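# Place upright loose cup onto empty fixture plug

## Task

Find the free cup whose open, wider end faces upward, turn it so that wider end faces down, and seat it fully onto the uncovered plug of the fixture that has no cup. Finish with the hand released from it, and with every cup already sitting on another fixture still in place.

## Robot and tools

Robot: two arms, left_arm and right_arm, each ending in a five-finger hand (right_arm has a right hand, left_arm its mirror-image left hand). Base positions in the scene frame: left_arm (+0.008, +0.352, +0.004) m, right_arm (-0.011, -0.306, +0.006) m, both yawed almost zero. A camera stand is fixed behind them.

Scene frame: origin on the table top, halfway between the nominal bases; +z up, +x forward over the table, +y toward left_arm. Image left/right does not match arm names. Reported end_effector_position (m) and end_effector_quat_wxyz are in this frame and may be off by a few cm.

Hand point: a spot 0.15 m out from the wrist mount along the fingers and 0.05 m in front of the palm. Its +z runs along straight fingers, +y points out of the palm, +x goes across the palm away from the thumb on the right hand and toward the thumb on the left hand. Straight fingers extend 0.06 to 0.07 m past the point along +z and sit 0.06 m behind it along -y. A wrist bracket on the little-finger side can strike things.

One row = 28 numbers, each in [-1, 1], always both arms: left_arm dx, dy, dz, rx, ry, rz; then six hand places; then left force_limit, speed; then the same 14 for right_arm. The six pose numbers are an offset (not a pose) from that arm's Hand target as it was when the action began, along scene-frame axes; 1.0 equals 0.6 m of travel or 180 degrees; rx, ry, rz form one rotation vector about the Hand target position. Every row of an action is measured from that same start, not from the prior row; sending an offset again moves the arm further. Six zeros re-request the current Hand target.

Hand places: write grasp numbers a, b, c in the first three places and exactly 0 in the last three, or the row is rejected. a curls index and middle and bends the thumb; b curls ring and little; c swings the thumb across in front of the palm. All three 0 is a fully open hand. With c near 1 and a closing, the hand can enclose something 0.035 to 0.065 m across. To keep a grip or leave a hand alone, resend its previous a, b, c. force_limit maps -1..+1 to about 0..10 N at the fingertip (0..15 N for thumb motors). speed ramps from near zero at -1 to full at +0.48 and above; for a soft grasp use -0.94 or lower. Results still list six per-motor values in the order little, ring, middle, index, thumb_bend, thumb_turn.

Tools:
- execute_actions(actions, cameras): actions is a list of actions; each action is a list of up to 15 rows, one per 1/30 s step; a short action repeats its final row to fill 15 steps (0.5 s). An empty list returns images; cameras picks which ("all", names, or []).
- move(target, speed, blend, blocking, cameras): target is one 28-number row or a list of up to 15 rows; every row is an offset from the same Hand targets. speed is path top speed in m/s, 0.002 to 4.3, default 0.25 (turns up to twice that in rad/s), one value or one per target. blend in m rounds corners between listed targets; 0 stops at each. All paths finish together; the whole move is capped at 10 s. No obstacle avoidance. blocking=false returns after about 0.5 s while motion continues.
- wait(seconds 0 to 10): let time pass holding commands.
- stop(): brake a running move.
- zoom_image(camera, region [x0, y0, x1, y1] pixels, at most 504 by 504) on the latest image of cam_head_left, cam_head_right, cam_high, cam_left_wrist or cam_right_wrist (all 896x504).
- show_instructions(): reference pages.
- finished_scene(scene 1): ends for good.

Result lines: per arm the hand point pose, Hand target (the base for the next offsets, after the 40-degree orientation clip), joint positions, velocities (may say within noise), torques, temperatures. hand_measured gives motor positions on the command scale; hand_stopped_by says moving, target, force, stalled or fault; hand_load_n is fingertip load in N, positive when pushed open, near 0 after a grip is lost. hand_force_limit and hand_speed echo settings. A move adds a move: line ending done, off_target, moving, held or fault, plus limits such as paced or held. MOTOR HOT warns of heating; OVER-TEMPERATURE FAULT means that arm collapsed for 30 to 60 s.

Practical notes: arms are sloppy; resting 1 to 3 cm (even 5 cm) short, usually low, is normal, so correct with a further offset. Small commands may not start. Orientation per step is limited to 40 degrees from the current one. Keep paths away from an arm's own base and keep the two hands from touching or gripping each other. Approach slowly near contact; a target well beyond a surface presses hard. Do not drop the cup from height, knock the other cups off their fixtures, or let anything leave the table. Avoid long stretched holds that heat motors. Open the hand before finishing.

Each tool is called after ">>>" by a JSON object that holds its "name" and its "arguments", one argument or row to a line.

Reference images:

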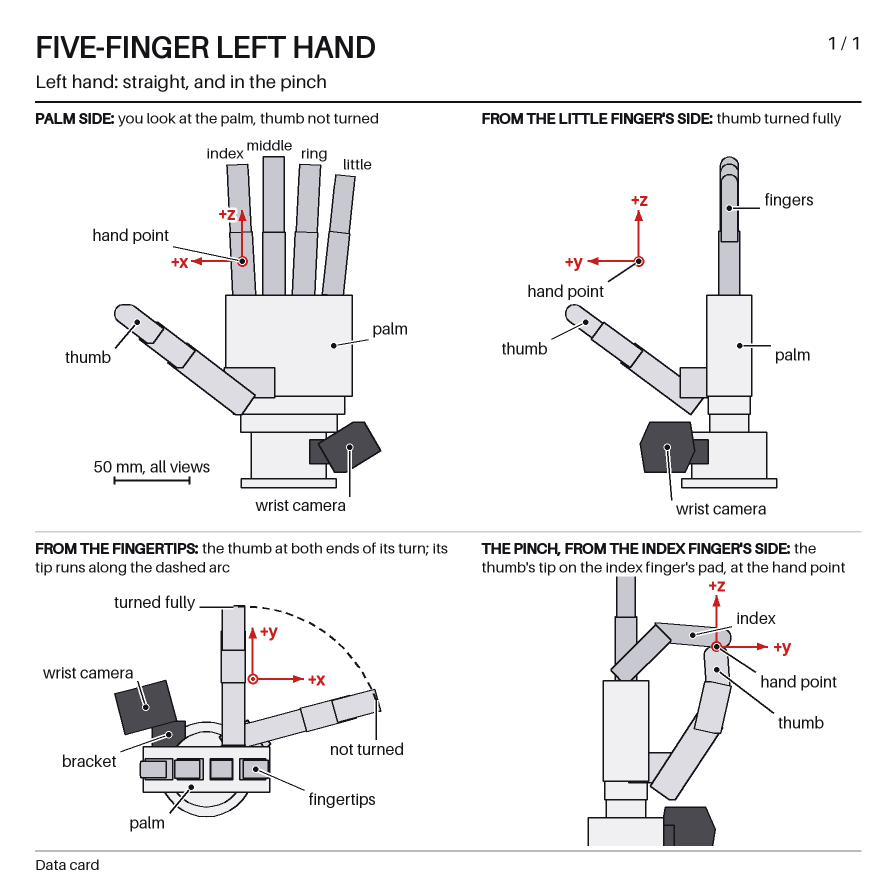

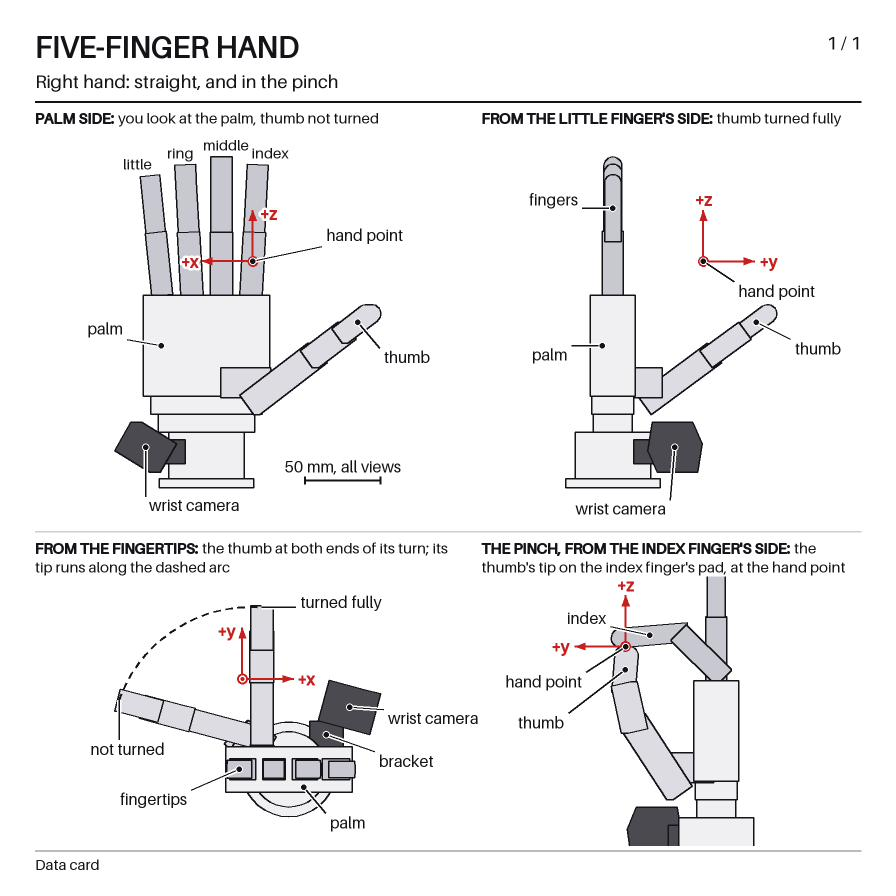

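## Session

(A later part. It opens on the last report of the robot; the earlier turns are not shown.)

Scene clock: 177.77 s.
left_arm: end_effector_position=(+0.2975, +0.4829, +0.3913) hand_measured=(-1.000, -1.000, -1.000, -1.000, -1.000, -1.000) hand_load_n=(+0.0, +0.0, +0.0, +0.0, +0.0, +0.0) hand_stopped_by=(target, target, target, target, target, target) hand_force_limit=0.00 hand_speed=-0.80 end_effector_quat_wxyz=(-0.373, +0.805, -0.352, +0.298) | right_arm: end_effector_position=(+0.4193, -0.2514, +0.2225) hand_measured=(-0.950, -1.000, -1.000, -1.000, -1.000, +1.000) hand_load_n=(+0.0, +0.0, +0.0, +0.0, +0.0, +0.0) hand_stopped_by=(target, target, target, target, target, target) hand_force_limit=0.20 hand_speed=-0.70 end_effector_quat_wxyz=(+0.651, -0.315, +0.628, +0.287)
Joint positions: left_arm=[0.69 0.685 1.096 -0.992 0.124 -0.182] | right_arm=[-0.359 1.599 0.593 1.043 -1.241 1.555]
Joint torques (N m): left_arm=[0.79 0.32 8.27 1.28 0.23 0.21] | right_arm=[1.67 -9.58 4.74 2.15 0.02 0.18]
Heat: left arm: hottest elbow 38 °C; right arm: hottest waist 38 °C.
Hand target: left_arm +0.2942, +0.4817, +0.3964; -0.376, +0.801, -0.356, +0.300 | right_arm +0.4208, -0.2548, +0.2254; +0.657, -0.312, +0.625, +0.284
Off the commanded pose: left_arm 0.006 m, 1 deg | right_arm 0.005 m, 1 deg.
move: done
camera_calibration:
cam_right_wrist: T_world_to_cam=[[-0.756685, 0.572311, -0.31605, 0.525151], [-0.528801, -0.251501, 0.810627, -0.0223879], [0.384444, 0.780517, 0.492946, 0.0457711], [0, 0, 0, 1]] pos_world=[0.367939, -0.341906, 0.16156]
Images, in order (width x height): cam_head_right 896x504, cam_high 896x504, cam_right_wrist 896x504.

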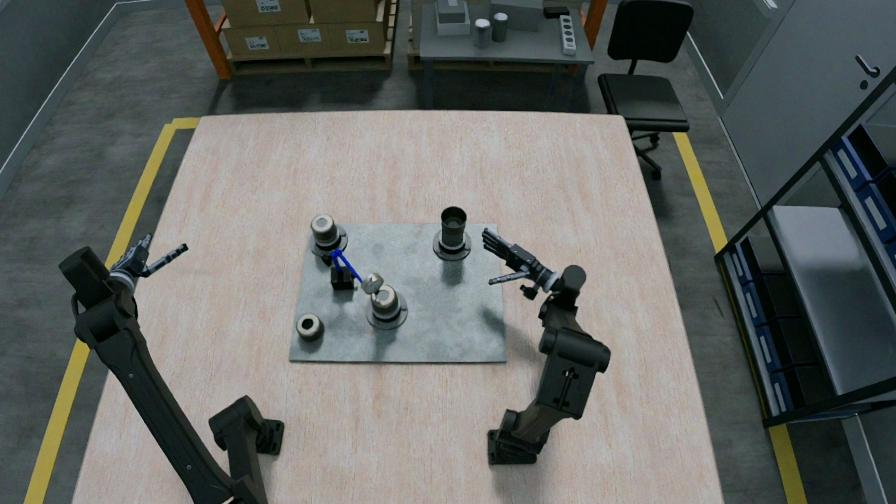

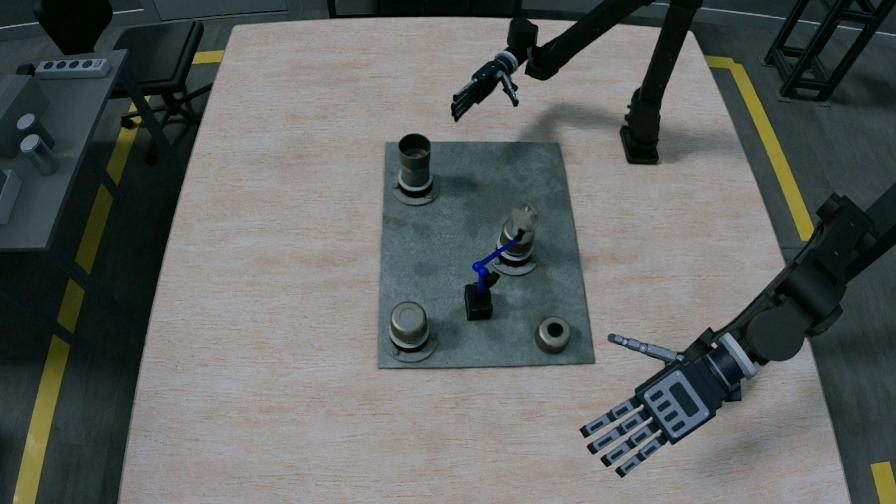

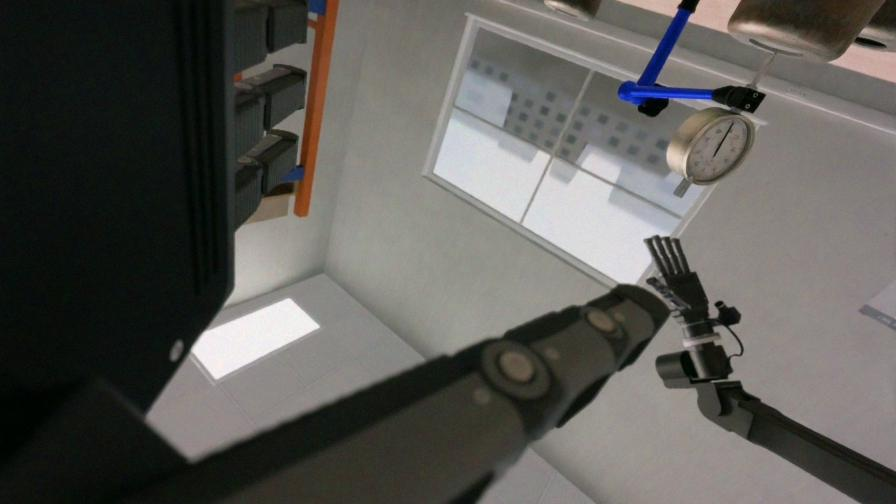

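>>> {"name": "move", "arguments": {
  "target": [0,0,0,0,0,0, 0,0,0,0,0,0, 0,-0.8, 0.135,-0.005,-0.05,0.0102,0.0123,0.0, -0.5,0,1,0,0,0, 0.2,-0.7],
  "speed": 0.12,
  "cameras": ["cam_high","cam_right_wrist","cam_head_right"]
}}

Scene clock: 180.80 s.
left_arm: end_effector_position=(+0.2975, +0.4829, +0.3913) hand_measured=(-1.000, -1.000, -1.000, -1.000, -1.000, -1.000) hand_load_n=(+0.0, +0.0, +0.0, +0.0, +0.0, +0.0) hand_stopped_by=(target, target, target, target, target, target) hand_force_limit=0.00 hand_speed=-0.80 end_effector_quat_wxyz=(-0.373, +0.805, -0.352, +0.298) | right_arm: end_effector_position=(+0.4910, -0.2559, +0.1811) hand_measured=(-0.950, -1.000, -1.000, -1.000, -1.000, +1.000) hand_load_n=(+0.0, +0.0, +0.0, -0.5, +0.0, +0.0) hand_stopped_by=(target, target, target, target, target, target) hand_force_limit=0.20 hand_speed=-0.70 end_effector_quat_wxyz=(+0.636, -0.285, +0.649, +0.306)
Joint positions: left_arm=[0.69 0.685 1.096 -0.992 0.124 -0.182] | right_arm=[-0.309 1.829 0.76 1.06 -1.175 1.597]
Joint torques (N m): left_arm=[-0.38 -0.21 8.24 1.28 0.23 0.23] | right_arm=[2.55 -12.98 7.53 2.25 0.01 0.18]
Heat: left arm: hottest elbow 38 °C; right arm: hottest waist 38 °C.
Hand target: left_arm +0.2942, +0.4817, +0.3964; -0.376, +0.801, -0.356, +0.300 | right_arm +0.5018, -0.2578, +0.1954; +0.649, -0.295, +0.633, +0.300
Off the commanded pose: left_arm 0.006 m, 1 deg | right_arm 0.018 m, 3 deg.
move: off_target (right_arm)
camera_calibration:
cam_right_wrist: T_world_to_cam=[[-0.767523, 0.596785, -0.233999, 0.565599], [-0.471515, -0.27831, 0.83679, 0.00825171], [0.434259, 0.75259, 0.495002, 0.0101153], [0, 0, 0, 1]] pos_world=[0.433608, -0.342857, 0.120438]
Images, in order (width x height): cam_head_right 896x504, cam_high 896x504, cam_right_wrist 896x504.

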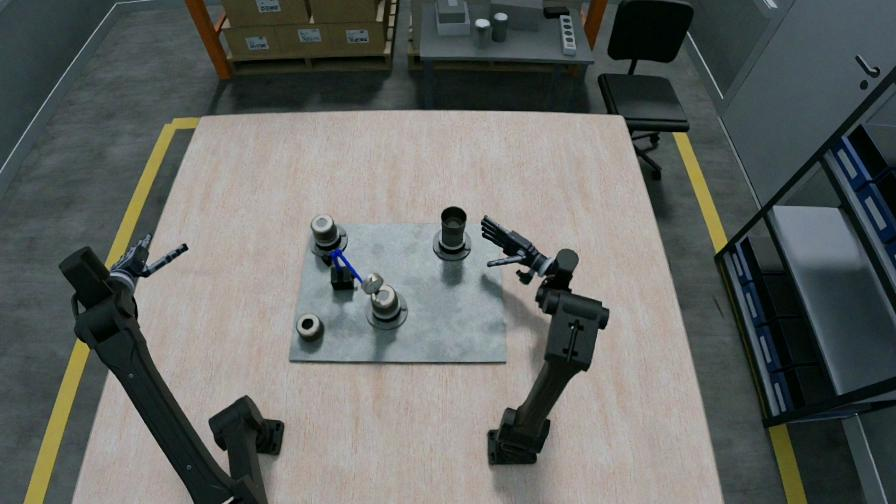

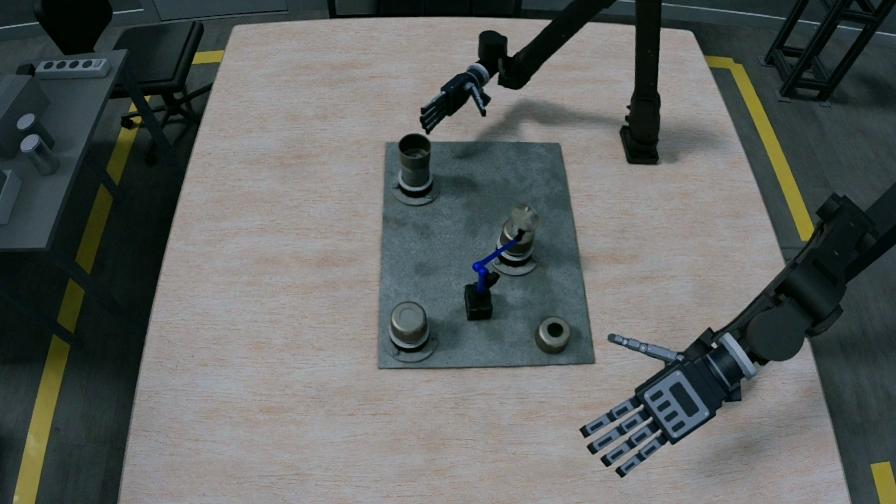

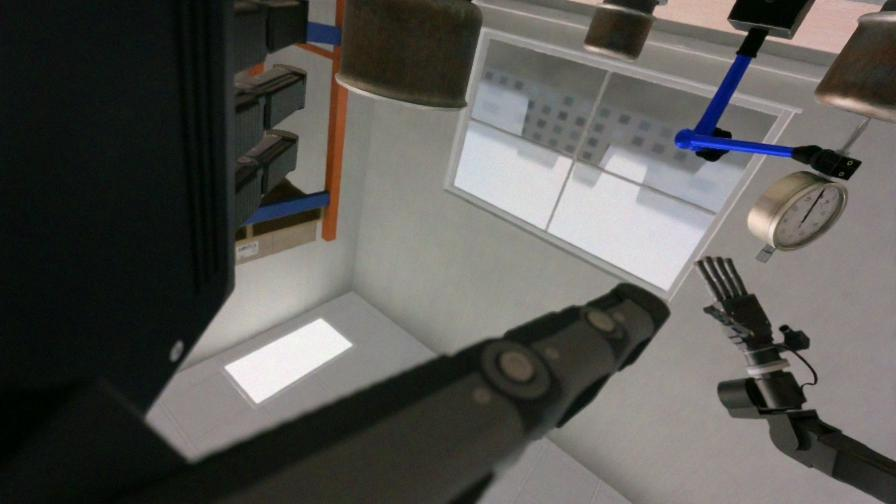

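>>> {"name": "move", "arguments": {
  "target": [0,0,0,0,0,0, 0,0,0,0,0,0, 0,-0.8, 0.015,-0.015,-0.067,-0.0054,-0.0063,0.0, -0.5,0,1,0,0,0, 0.2,-0.7],
  "speed": 0.08,
  "cameras": ["cam_high","cam_right_wrist","cam_head_right"]
}}

Scene clock: 183.67 s.
left_arm: end_effector_position=(+0.2975, +0.4829, +0.3913) hand_measured=(-1.000, -1.000, -1.000, -1.000, -1.000, -1.000) hand_load_n=(+0.0, +0.0, +0.0, +0.0, +0.0, -0.5) hand_stopped_by=(target, target, target, target, target, target) hand_force_limit=0.00 hand_speed=-0.80 end_effector_quat_wxyz=(-0.373, +0.805, -0.352, +0.298) | right_arm: end_effector_position=(+0.5023, -0.2594, +0.1449) hand_measured=(-0.950, -1.000, -1.000, -1.000, -1.000, +1.000) hand_load_n=(+0.0, +0.0, +0.0, +0.0, +0.0, -0.5) hand_stopped_by=(target, target, target, target, target, target) hand_force_limit=0.20 hand_speed=-0.70 end_effector_quat_wxyz=(+0.636, -0.288, +0.647, +0.307)
Joint positions: left_arm=[0.69 0.685 1.096 -0.992 0.124 -0.182] | right_arm=[-0.309 1.952 0.8 1.146 -1.181 1.597]
Joint torques (N m): left_arm=[0.73 -0.44 8.09 1.39 0.29 0.24] | right_arm=[1.49 -14.04 6.67 2.25 -0.24 -0.1]
Heat: left arm: hottest elbow 38 °C; right arm: hottest waist 38 °C.
Hand target: left_arm +0.2942, +0.4817, +0.3964; -0.376, +0.801, -0.356, +0.300 | right_arm +0.5108, -0.2668, +0.1552; +0.653, -0.304, +0.629, +0.292
Off the commanded pose: left_arm 0.006 m, 1 deg | right_arm 0.015 m, 4 deg.
move: off_target (right_arm)
camera_calibration:
cam_right_wrist: T_world_to_cam=[[-0.770476, 0.591876, -0.236747, 0.568498], [-0.472252, -0.280503, 0.835641, 0.0429613], [0.428188, 0.755646, 0.495636, 0.0295767], [0, 0, 0, 1]] pos_world=[0.445638, -0.346779, 0.0840308]
Images, in order (width x height): cam_head_right 896x504, cam_high 896x504, cam_right_wrist 896x504.

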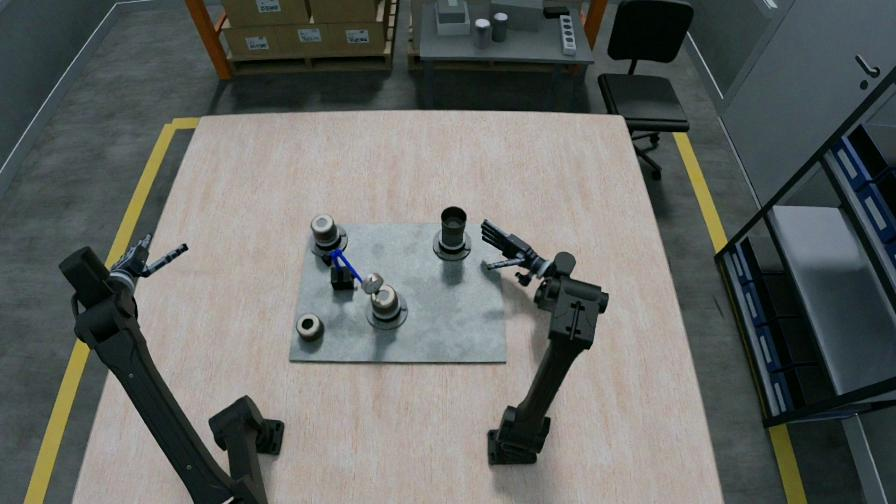

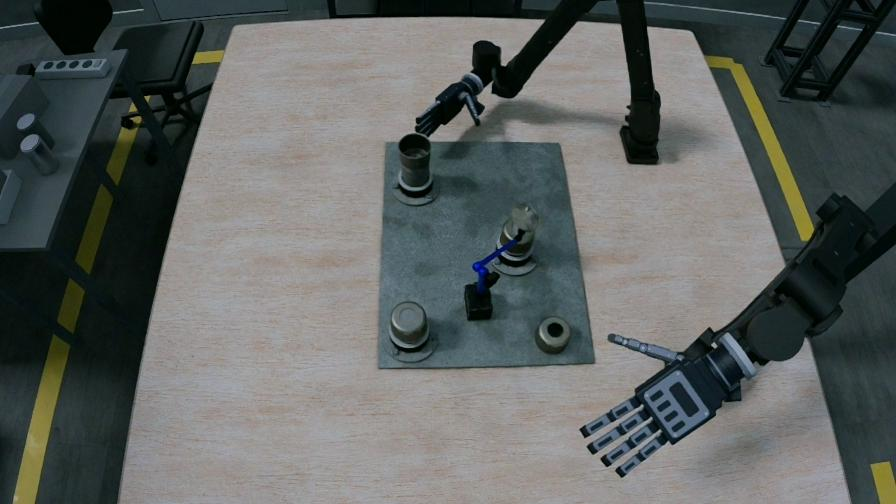

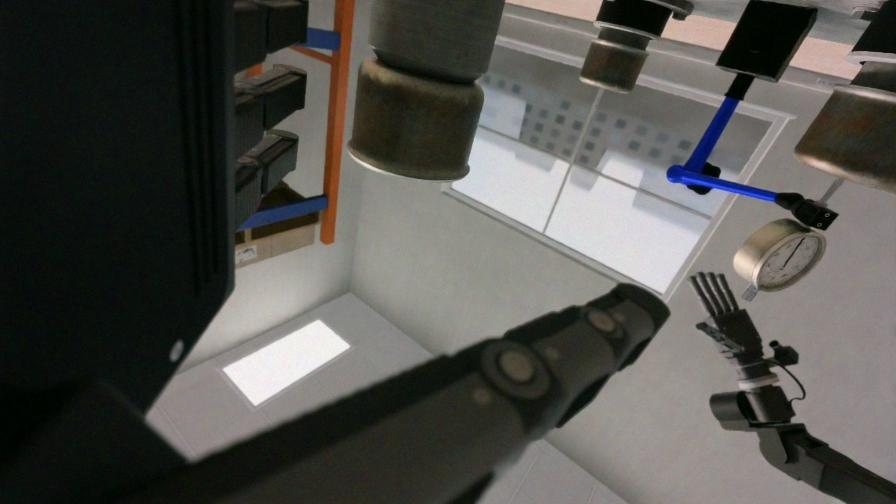

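>>> {"name": "move", "arguments": {
  "target": [0,0,0,0,0,0, 0,0,0,0,0,0, 0,-0.8, 0.054,0.064,-0.007,-0.004,-0.0045,0.0, -0.5,0,1,0,0,0, 0.2,-0.7],
  "speed": 0.08,
  "cameras": ["cam_high","cam_right_wrist","cam_head_right"]
}}

Scene clock: 185.93 s.
left_arm: end_effector_position=(+0.2975, +0.4829, +0.3913) hand_measured=(-1.000, -1.000, -1.000, -1.000, -1.000, -1.000) hand_load_n=(+0.0, +0.0, +0.0, +0.0, +0.0, +0.0) hand_stopped_by=(target, target, target, target, target, target) hand_force_limit=0.00 hand_speed=-0.80 end_effector_quat_wxyz=(-0.373, +0.805, -0.352, +0.298) | right_arm: end_effector_position=(+0.5300, -0.2258, +0.1445) hand_measured=(-0.950, -1.000, -1.000, -1.000, -1.000, +1.000) hand_load_n=(+0.0, -0.5, +0.0, +0.0, +0.0, +0.0) hand_stopped_by=(target, target, target, target, target, target) hand_force_limit=0.20 hand_speed=-0.70 end_effector_quat_wxyz=(+0.645, -0.303, +0.635, +0.299)
Joint positions: left_arm=[0.69 0.685 1.096 -0.992 0.124 -0.182] | right_arm=[-0.225 1.986 0.863 1.146 -1.106 1.58]
Joint torques (N m): left_arm=[0.44 0.15 8.31 1.44 0.3 0.15] | right_arm=[2.08 -14.74 7.02 0.7 0.06 -0.2]
Heat: left arm: hottest elbow 38 °C; right arm: hottest waist 38 °C.
Hand target: left_arm +0.2942, +0.4817, +0.3964; -0.376, +0.801, -0.356, +0.300 | right_arm +0.5432, -0.2284, +0.1510; +0.656, -0.310, +0.627, +0.285
Off the commanded pose: left_arm 0.006 m, 1 deg | right_arm 0.015 m, 2 deg.
move: off_target (right_arm)
camera_calibration:
cam_right_wrist: T_world_to_cam=[[-0.765177, 0.580246, -0.27896, 0.570509], [-0.503864, -0.269984, 0.820506, 0.0871233], [0.400781, 0.76839, 0.49895, 0.00941613], [0, 0, 0, 1]] pos_world=[0.476665, -0.314749, 0.0829656]
Images, in order (width x height): cam_head_right 896x504, cam_high 896x504, cam_right_wrist 896x504.

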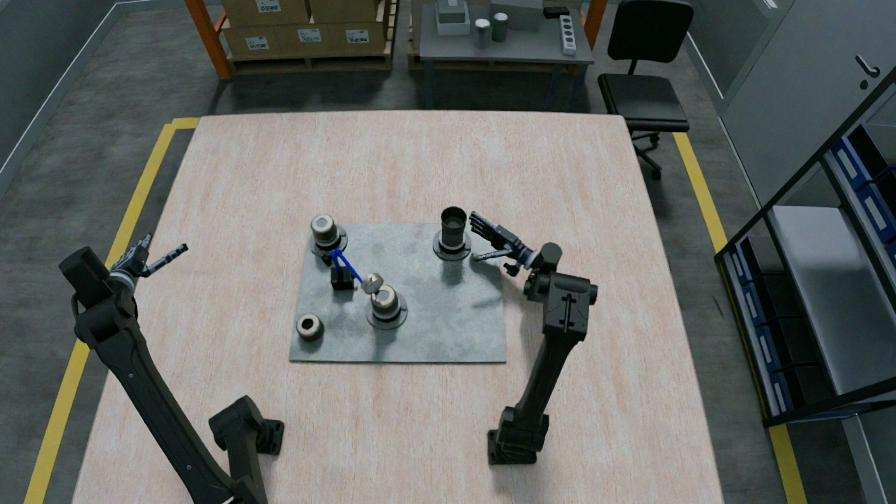

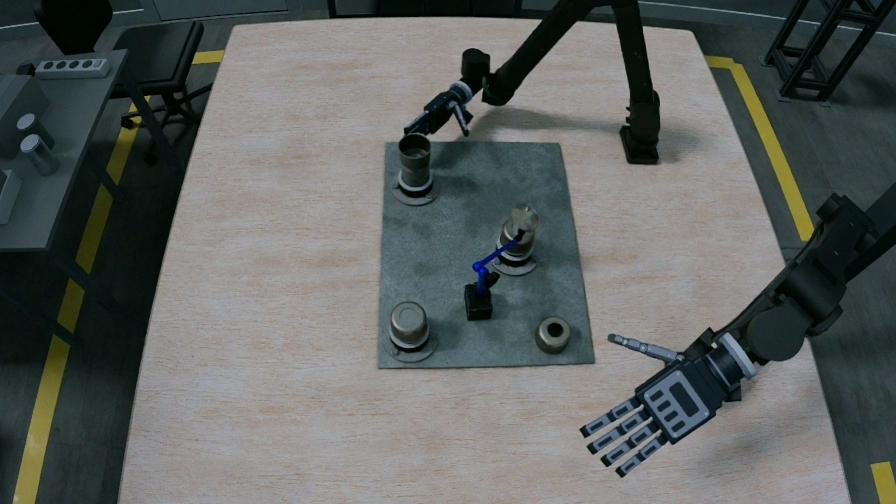

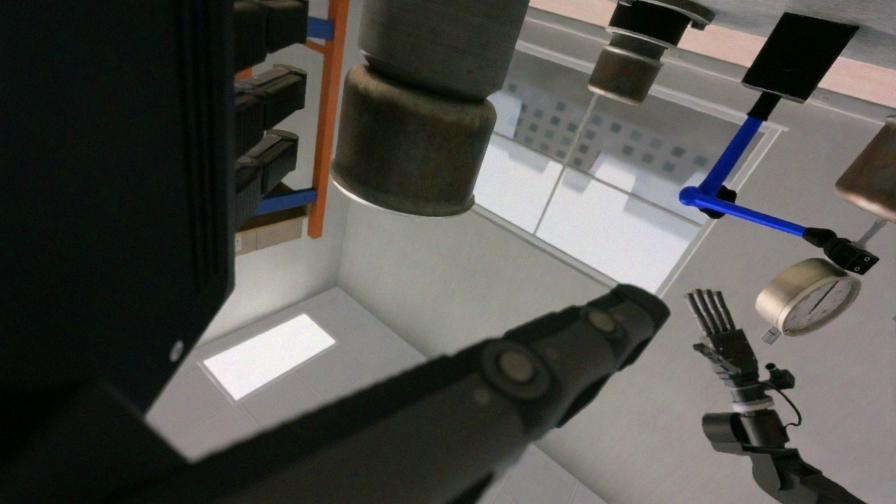

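>>> {"name": "move", "arguments": {
  "target": [0,0,0,0,0,0, 0,0,0,0,0,0, 0,-0.8, 0.0683,0.082,-0.002,0.0,0.0,0.0, -0.5,0,1,0,0,0, 0.2,-0.7],
  "speed": 0.06,
  "cameras": ["cam_high","cam_right_wrist","cam_head_right"]
}}

Scene clock: 188.33 s.
left_arm: end_effector_position=(+0.2975, +0.4829, +0.3913) hand_measured=(-1.000, -1.000, -1.000, -1.000, -1.000, -1.000) hand_load_n=(+0.0, -0.5, +0.0, -0.5, +0.0, +0.0) hand_stopped_by=(target, target, target, target, target, target) hand_force_limit=0.00 hand_speed=-0.80 end_effector_quat_wxyz=(-0.373, +0.805, -0.352, +0.298) | right_arm: end_effector_position=(+0.5699, -0.1783, +0.1416) hand_measured=(-0.950, -1.000, -1.000, -1.000, -1.000, +1.000) hand_load_n=(+0.0, +0.0, +0.0, +0.0, +0.0, +0.0) hand_stopped_by=(target, target, target, target, target, target) hand_force_limit=0.20 hand_speed=-0.70 end_effector_quat_wxyz=(+0.644, -0.303, +0.636, +0.298)
Joint positions: left_arm=[0.69 0.685 1.096 -0.992 0.124 -0.182] | right_arm=[-0.116 2.032 0.958 1.087 -0.997 1.571]
Joint torques (N m): left_arm=[0.91 -0.03 8.23 1.47 0.24 0.22] | right_arm=[2.32 -15.85 7.64 0.69 0.05 -0.19]
Heat: left arm: hottest elbow 38 °C; right arm: hottest waist 38 °C.
Hand target: left_arm +0.2942, +0.4817, +0.3964; -0.376, +0.801, -0.356, +0.300 | right_arm +0.5842, -0.1792, +0.1498; +0.656, -0.310, +0.627, +0.285
Off the commanded pose: left_arm 0.006 m, 1 deg | right_arm 0.017 m, 2 deg.
move: off_target (right_arm)
camera_calibration:
cam_right_wrist: T_world_to_cam=[[-0.765597, 0.579635, -0.279078, 0.572859], [-0.502579, -0.268092, 0.821913, 0.121795], [0.401591, 0.769513, 0.496563, -0.0415104], [0, 0, 0, 1]] pos_world=[0.516461, -0.267454, 0.0803798]
Images, in order (width x height): cam_head_right 896x504, cam_high 896x504, cam_right_wrist 896x504.

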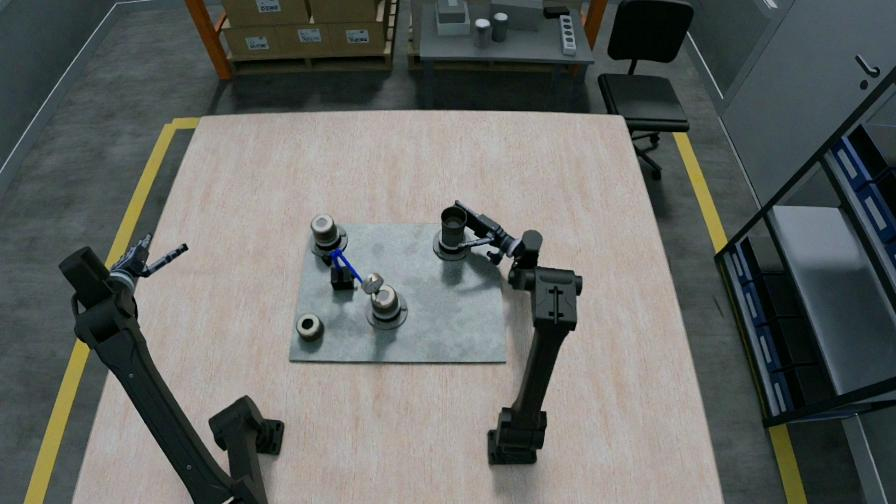

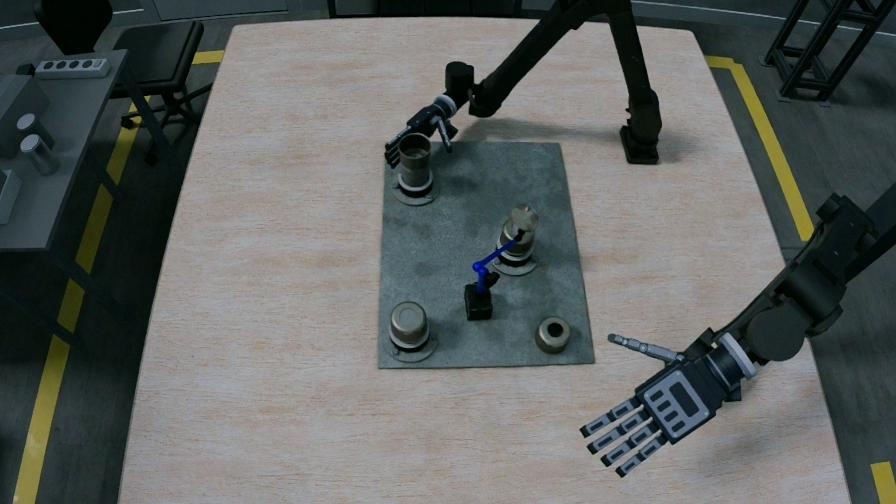

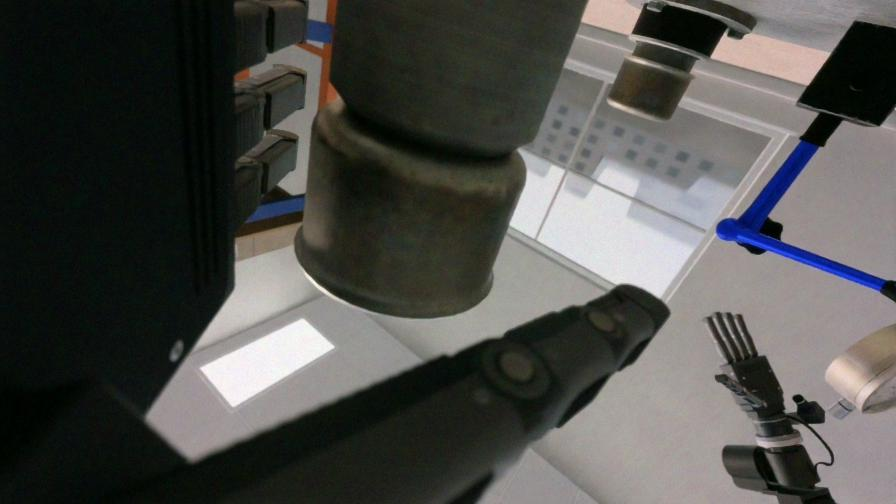

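>>> {"name": "move", "arguments": {
  "target": [0,0,0,0,0,0, 0,0,0,0,0,0, 0,-0.8, 0,0,0,0.0,0.0,0.0, 0.15,0,1,0,0,0, -0.4,-0.8],
  "speed": 0.06,
  "cameras": ["cam_high","cam_right_wrist"]
}}

Scene clock: 191.73 s.
left_arm: end_effector_position=(+0.2975, +0.4829, +0.3913) hand_measured=(-1.000, -1.000, -1.000, -1.000, -1.000, -1.000) hand_load_n=(+0.0, +0.0, +0.0, +0.0, +0.0, +0.0) hand_stopped_by=(target, target, target, target, target, target) hand_force_limit=0.00 hand_speed=-0.80 end_effector_quat_wxyz=(-0.373, +0.805, -0.352, +0.298) | right_arm: end_effector_position=(+0.5713, -0.1789, +0.1415) hand_measured=(-1.000, -0.978, -0.850, -0.700, -0.538, +1.000) hand_load_n=(+0.0, +0.0, +0.0, +0.0, +0.0, -0.5) hand_stopped_by=(target, target, target, target, target, target) hand_force_limit=-0.40 hand_speed=-0.80 end_effector_quat_wxyz=(+0.646, -0.301, +0.637, +0.295)
Joint positions: left_arm=[0.69 0.685 1.096 -0.992 0.124 -0.182] | right_arm=[-0.116 2.032 0.958 1.087 -0.989 1.569]
Joint torques (N m): left_arm=[-0.15 -0.21 8.09 1.09 0.17 0.2] | right_arm=[2.37 -15.97 7.64 0.69 0.02 -0.19]
Heat: left arm: hottest elbow 38 °C; right arm: hottest waist 38 °C.
Hand target: left_arm +0.2942, +0.4817, +0.3964; -0.376, +0.801, -0.356, +0.300 | right_arm +0.5842, -0.1792, +0.1498; +0.656, -0.310, +0.627, +0.285
Off the commanded pose: left_arm 0.006 m, 1 deg | right_arm 0.015 m, 2 deg.
move: off_target (right_arm)
camera_calibration:
cam_right_wrist: T_world_to_cam=[[-0.76083, 0.585222, -0.280449, 0.572741], [-0.505545, -0.263535, 0.821567, 0.12505], [0.406892, 0.766853, 0.496362, -0.0451125], [0, 0, 0, 1]] pos_world=[0.517334, -0.267631, 0.0802795]
Images, in order (width x height): cam_high 896x504, cam_right_wrist 896x504.

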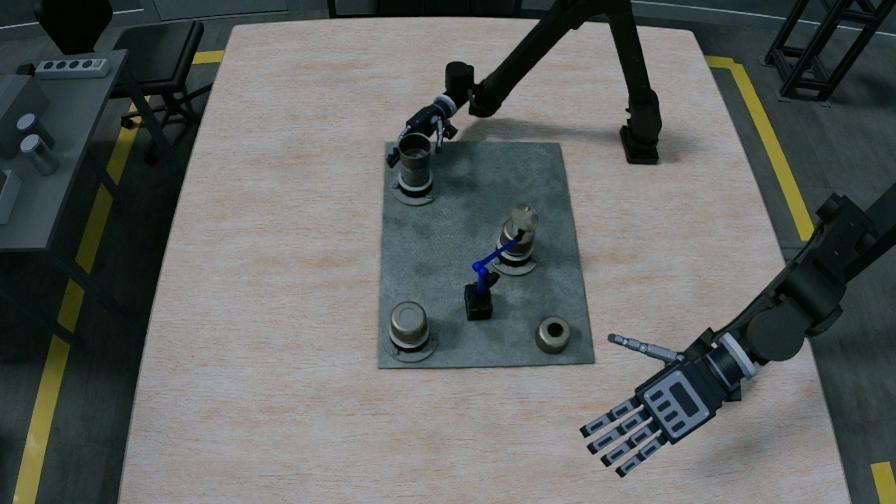

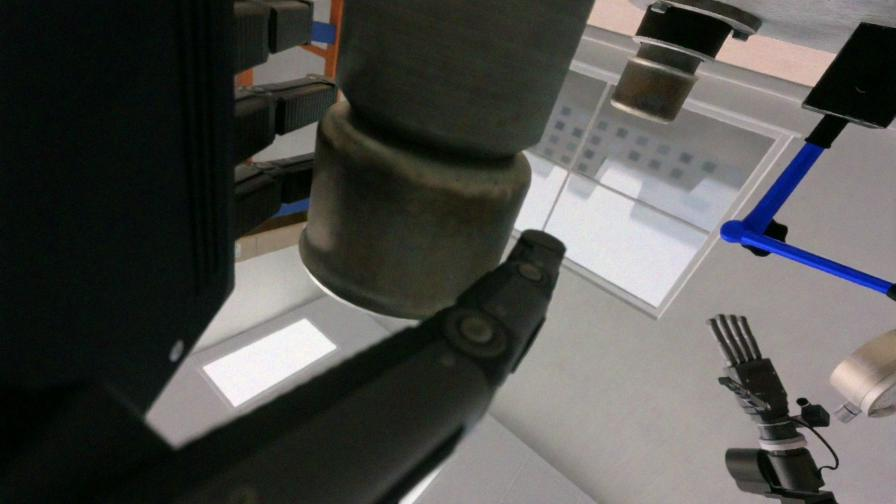

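>>> {"name": "move", "arguments": {
  "target": [0,0,0,0,0,0, 0,0,0,0,0,0, 0,-0.8, 0,0,0,0.0,0.0,0.0, 0.6,0,1,0,0,0, -0.3,-0.92],
  "speed": 0.06,
  "cameras": ["cam_high","cam_right_wrist","cam_head_right"]
}}

Scene clock: 194.27 s.
left_arm: end_effector_position=(+0.2975, +0.4829, +0.3913) hand_measured=(-1.000, -1.000, -1.000, -1.000, -1.000, -1.000) hand_load_n=(+0.0, +0.0, +0.0, +0.0, +0.0, +0.0) hand_stopped_by=(target, target, target, target, target, target) hand_force_limit=0.00 hand_speed=-0.80 end_effector_quat_wxyz=(-0.373, +0.805, -0.352, +0.298) | right_arm: end_effector_position=(+0.5755, -0.1853, +0.1418) hand_measured=(-1.000, -0.910, -0.516, -0.516, -0.436, +1.000) hand_load_n=(+0.0, +0.0, +3.5, +3.0, +7.0, +0.0) hand_stopped_by=(target, target, force, force, force, target) hand_force_limit=-0.30 hand_speed=-0.92 end_effector_quat_wxyz=(+0.648, -0.294, +0.640, +0.289)
Joint positions: left_arm=[0.69 0.685 1.096 -0.992 0.124 -0.182] | right_arm=[-0.125 2.033 0.961 1.087 -0.978 1.572]
Joint torques (N m): left_arm=[1.38 -0.79 8.31 1.42 0.26 0.22] | right_arm=[2.37 -16.15 7.46 0.72 -0.11 -0.2]
Heat: left arm: hottest elbow 38 °C; right arm: hottest waist 38 °C.
Hand target: left_arm +0.2942, +0.4817, +0.3964; -0.376, +0.801, -0.356, +0.300 | right_arm +0.5842, -0.1792, +0.1498; +0.656, -0.310, +0.627, +0.285
Off the commanded pose: left_arm 0.006 m, 1 deg | right_arm 0.013 m, 3 deg.
move: off_target (right_arm)
camera_calibration:
cam_right_wrist: T_world_to_cam=[[-0.749249, 0.600794, -0.278699, 0.575712], [-0.510027, -0.254973, 0.821499, 0.129355], [0.422491, 0.757652, 0.497459, -0.0528485], [0, 0, 0, 1]] pos_world=[0.519654, -0.272861, 0.0804748]
Images, in order (width x height): cam_head_right 896x504, cam_high 896x504, cam_right_wrist 896x504.

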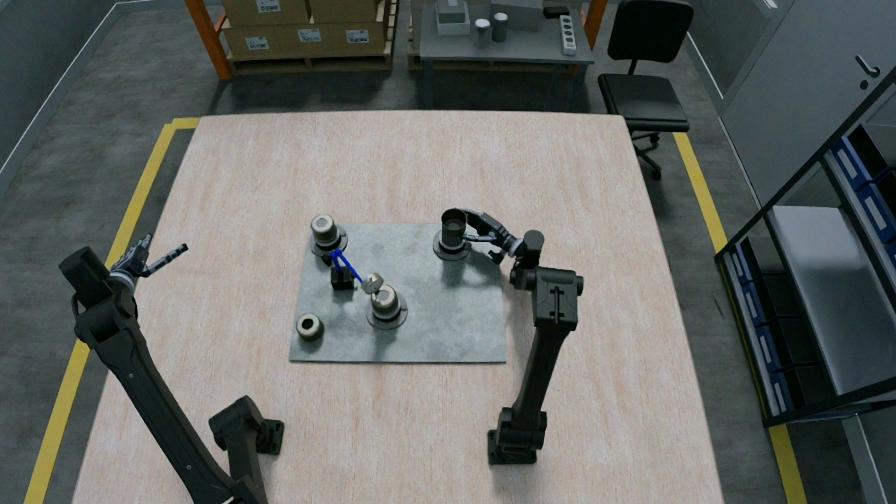

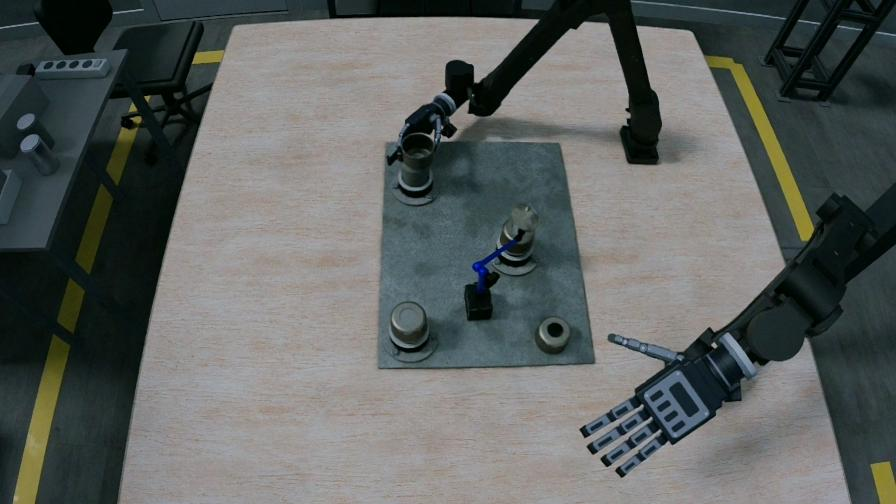

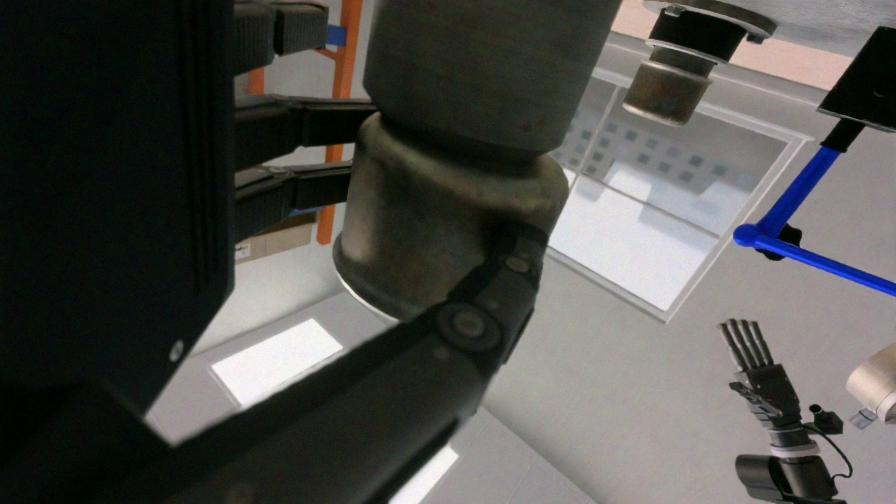

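>>> {"name": "move", "arguments": {
  "target": [0,0,0,0,0,0, 0,0,0,0,0,0, 0,-0.8, 0,0,0,0.0,0.0,0.0, 0.65,0,1,0,0,0, 0.2,-0.93],
  "speed": 0.06,
  "cameras": ["cam_high","cam_right_wrist","cam_head_right"]
}}

>>> {"name": "zoom_image", "arguments": {
  "camera": "cam_high",
  "region": [375, 115, 455, 215]
}}

>>> {"name": "zoom_image", "arguments": {
  "camera": "cam_head_right",
  "region": [420, 195, 500, 275]
}}

Scene clock: 195.70 s.
left_arm: end_effector_position=(+0.2975, +0.4829, +0.3913) hand_measured=(-1.000, -1.000, -1.000, -1.000, -1.000, -1.000) hand_load_n=(+0.0, +0.0, +0.0, +0.0, +0.0, -0.5) hand_stopped_by=(target, target, target, target, target, target) hand_force_limit=0.00 hand_speed=-0.80 end_effector_quat_wxyz=(-0.373, +0.805, -0.352, +0.298) | right_arm: end_effector_position=(+0.5755, -0.1854, +0.1419) hand_measured=(-1.000, -0.902, -0.504, -0.498, -0.438, +1.000) hand_load_n=(+0.0, +0.0, +4.5, +7.0, +11.5, -1.0) hand_stopped_by=(target, target, force, force, force, target) hand_force_limit=0.20 hand_speed=-0.93 end_effector_quat_wxyz=(+0.648, -0.294, +0.640, +0.290)
Joint positions: left_arm=[0.69 0.685 1.096 -0.992 0.124 -0.182] | right_arm=[-0.125 2.033 0.961 1.087 -0.978 1.574]
Joint torques (N m): left_arm=[0.62 0.15 8.12 1.32 0.19 0.16] | right_arm=[2.55 -16.15 7.47 0.69 -0.11 -0.19]
Heat: left arm: hottest elbow 38 °C; right arm: hottest waist 38 °C.
Hand target: left_arm +0.2942, +0.4817, +0.3964; -0.376, +0.801, -0.356, +0.300 | right_arm +0.5842, -0.1792, +0.1498; +0.656, -0.310, +0.627, +0.285
Off the commanded pose: left_arm 0.006 m, 1 deg | right_arm 0.013 m, 3 deg.
move: off_target (right_arm)
camera_calibration:
cam_right_wrist: T_world_to_cam=[[-0.749534, 0.601101, -0.277266, 0.575778], [-0.509122, -0.255769, 0.821813, 0.128509], [0.423076, 0.757139, 0.497742, -0.0533232], [0, 0, 0, 1]] pos_world=[0.519551, -0.272859, 0.0805747]
Images, in order (width x height): cam_head_right 896x504, cam_high 896x504, cam_right_wrist 896x504.

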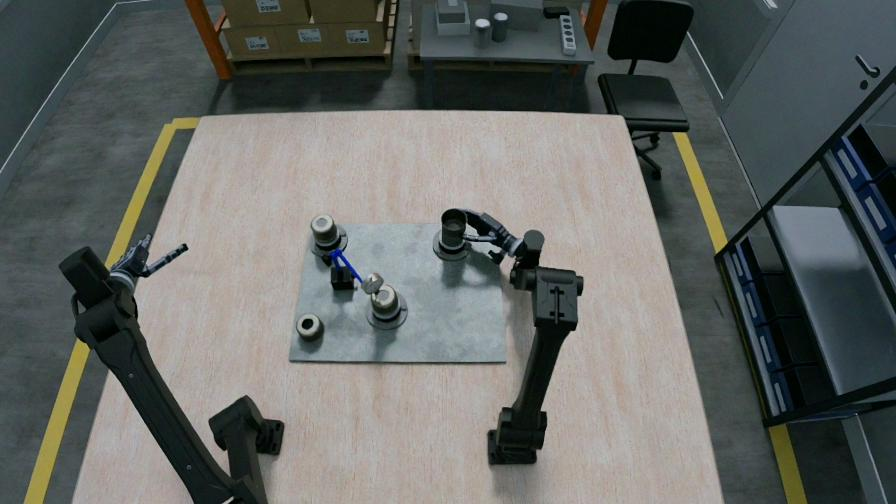

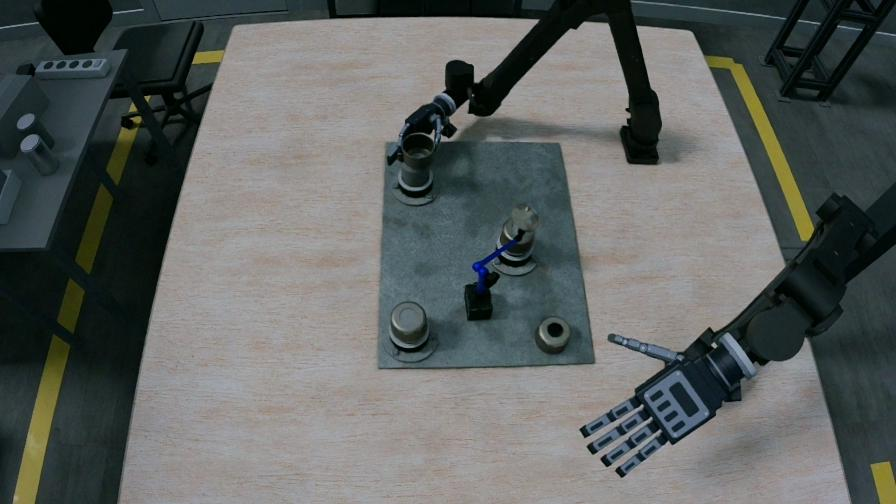

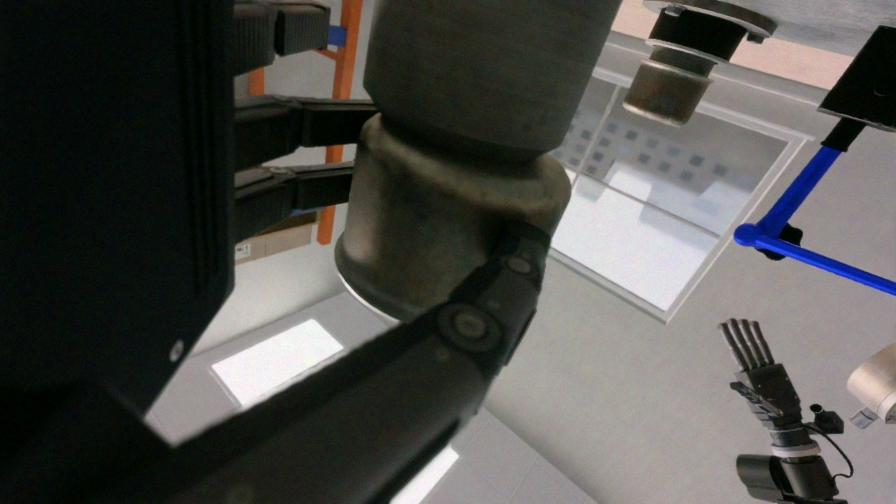

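Scaled by 5.040 from the camera's 896x504 image, which has a finer 1280x720 frame.

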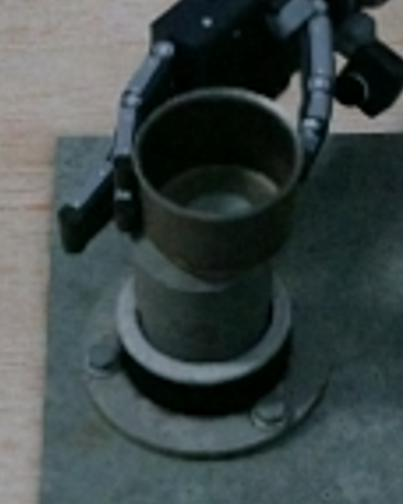

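Scaled by 6.300 from the camera's 896x504 image, which has a finer 1280x720 frame.

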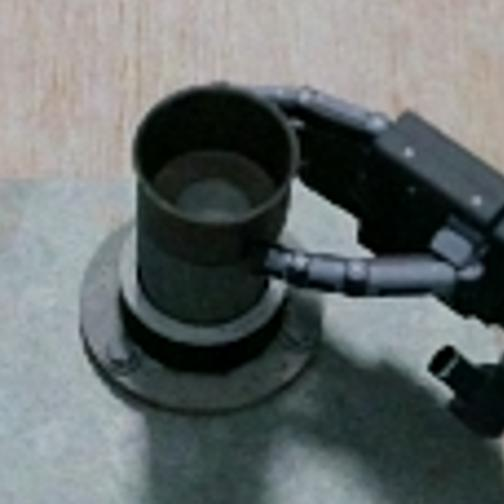

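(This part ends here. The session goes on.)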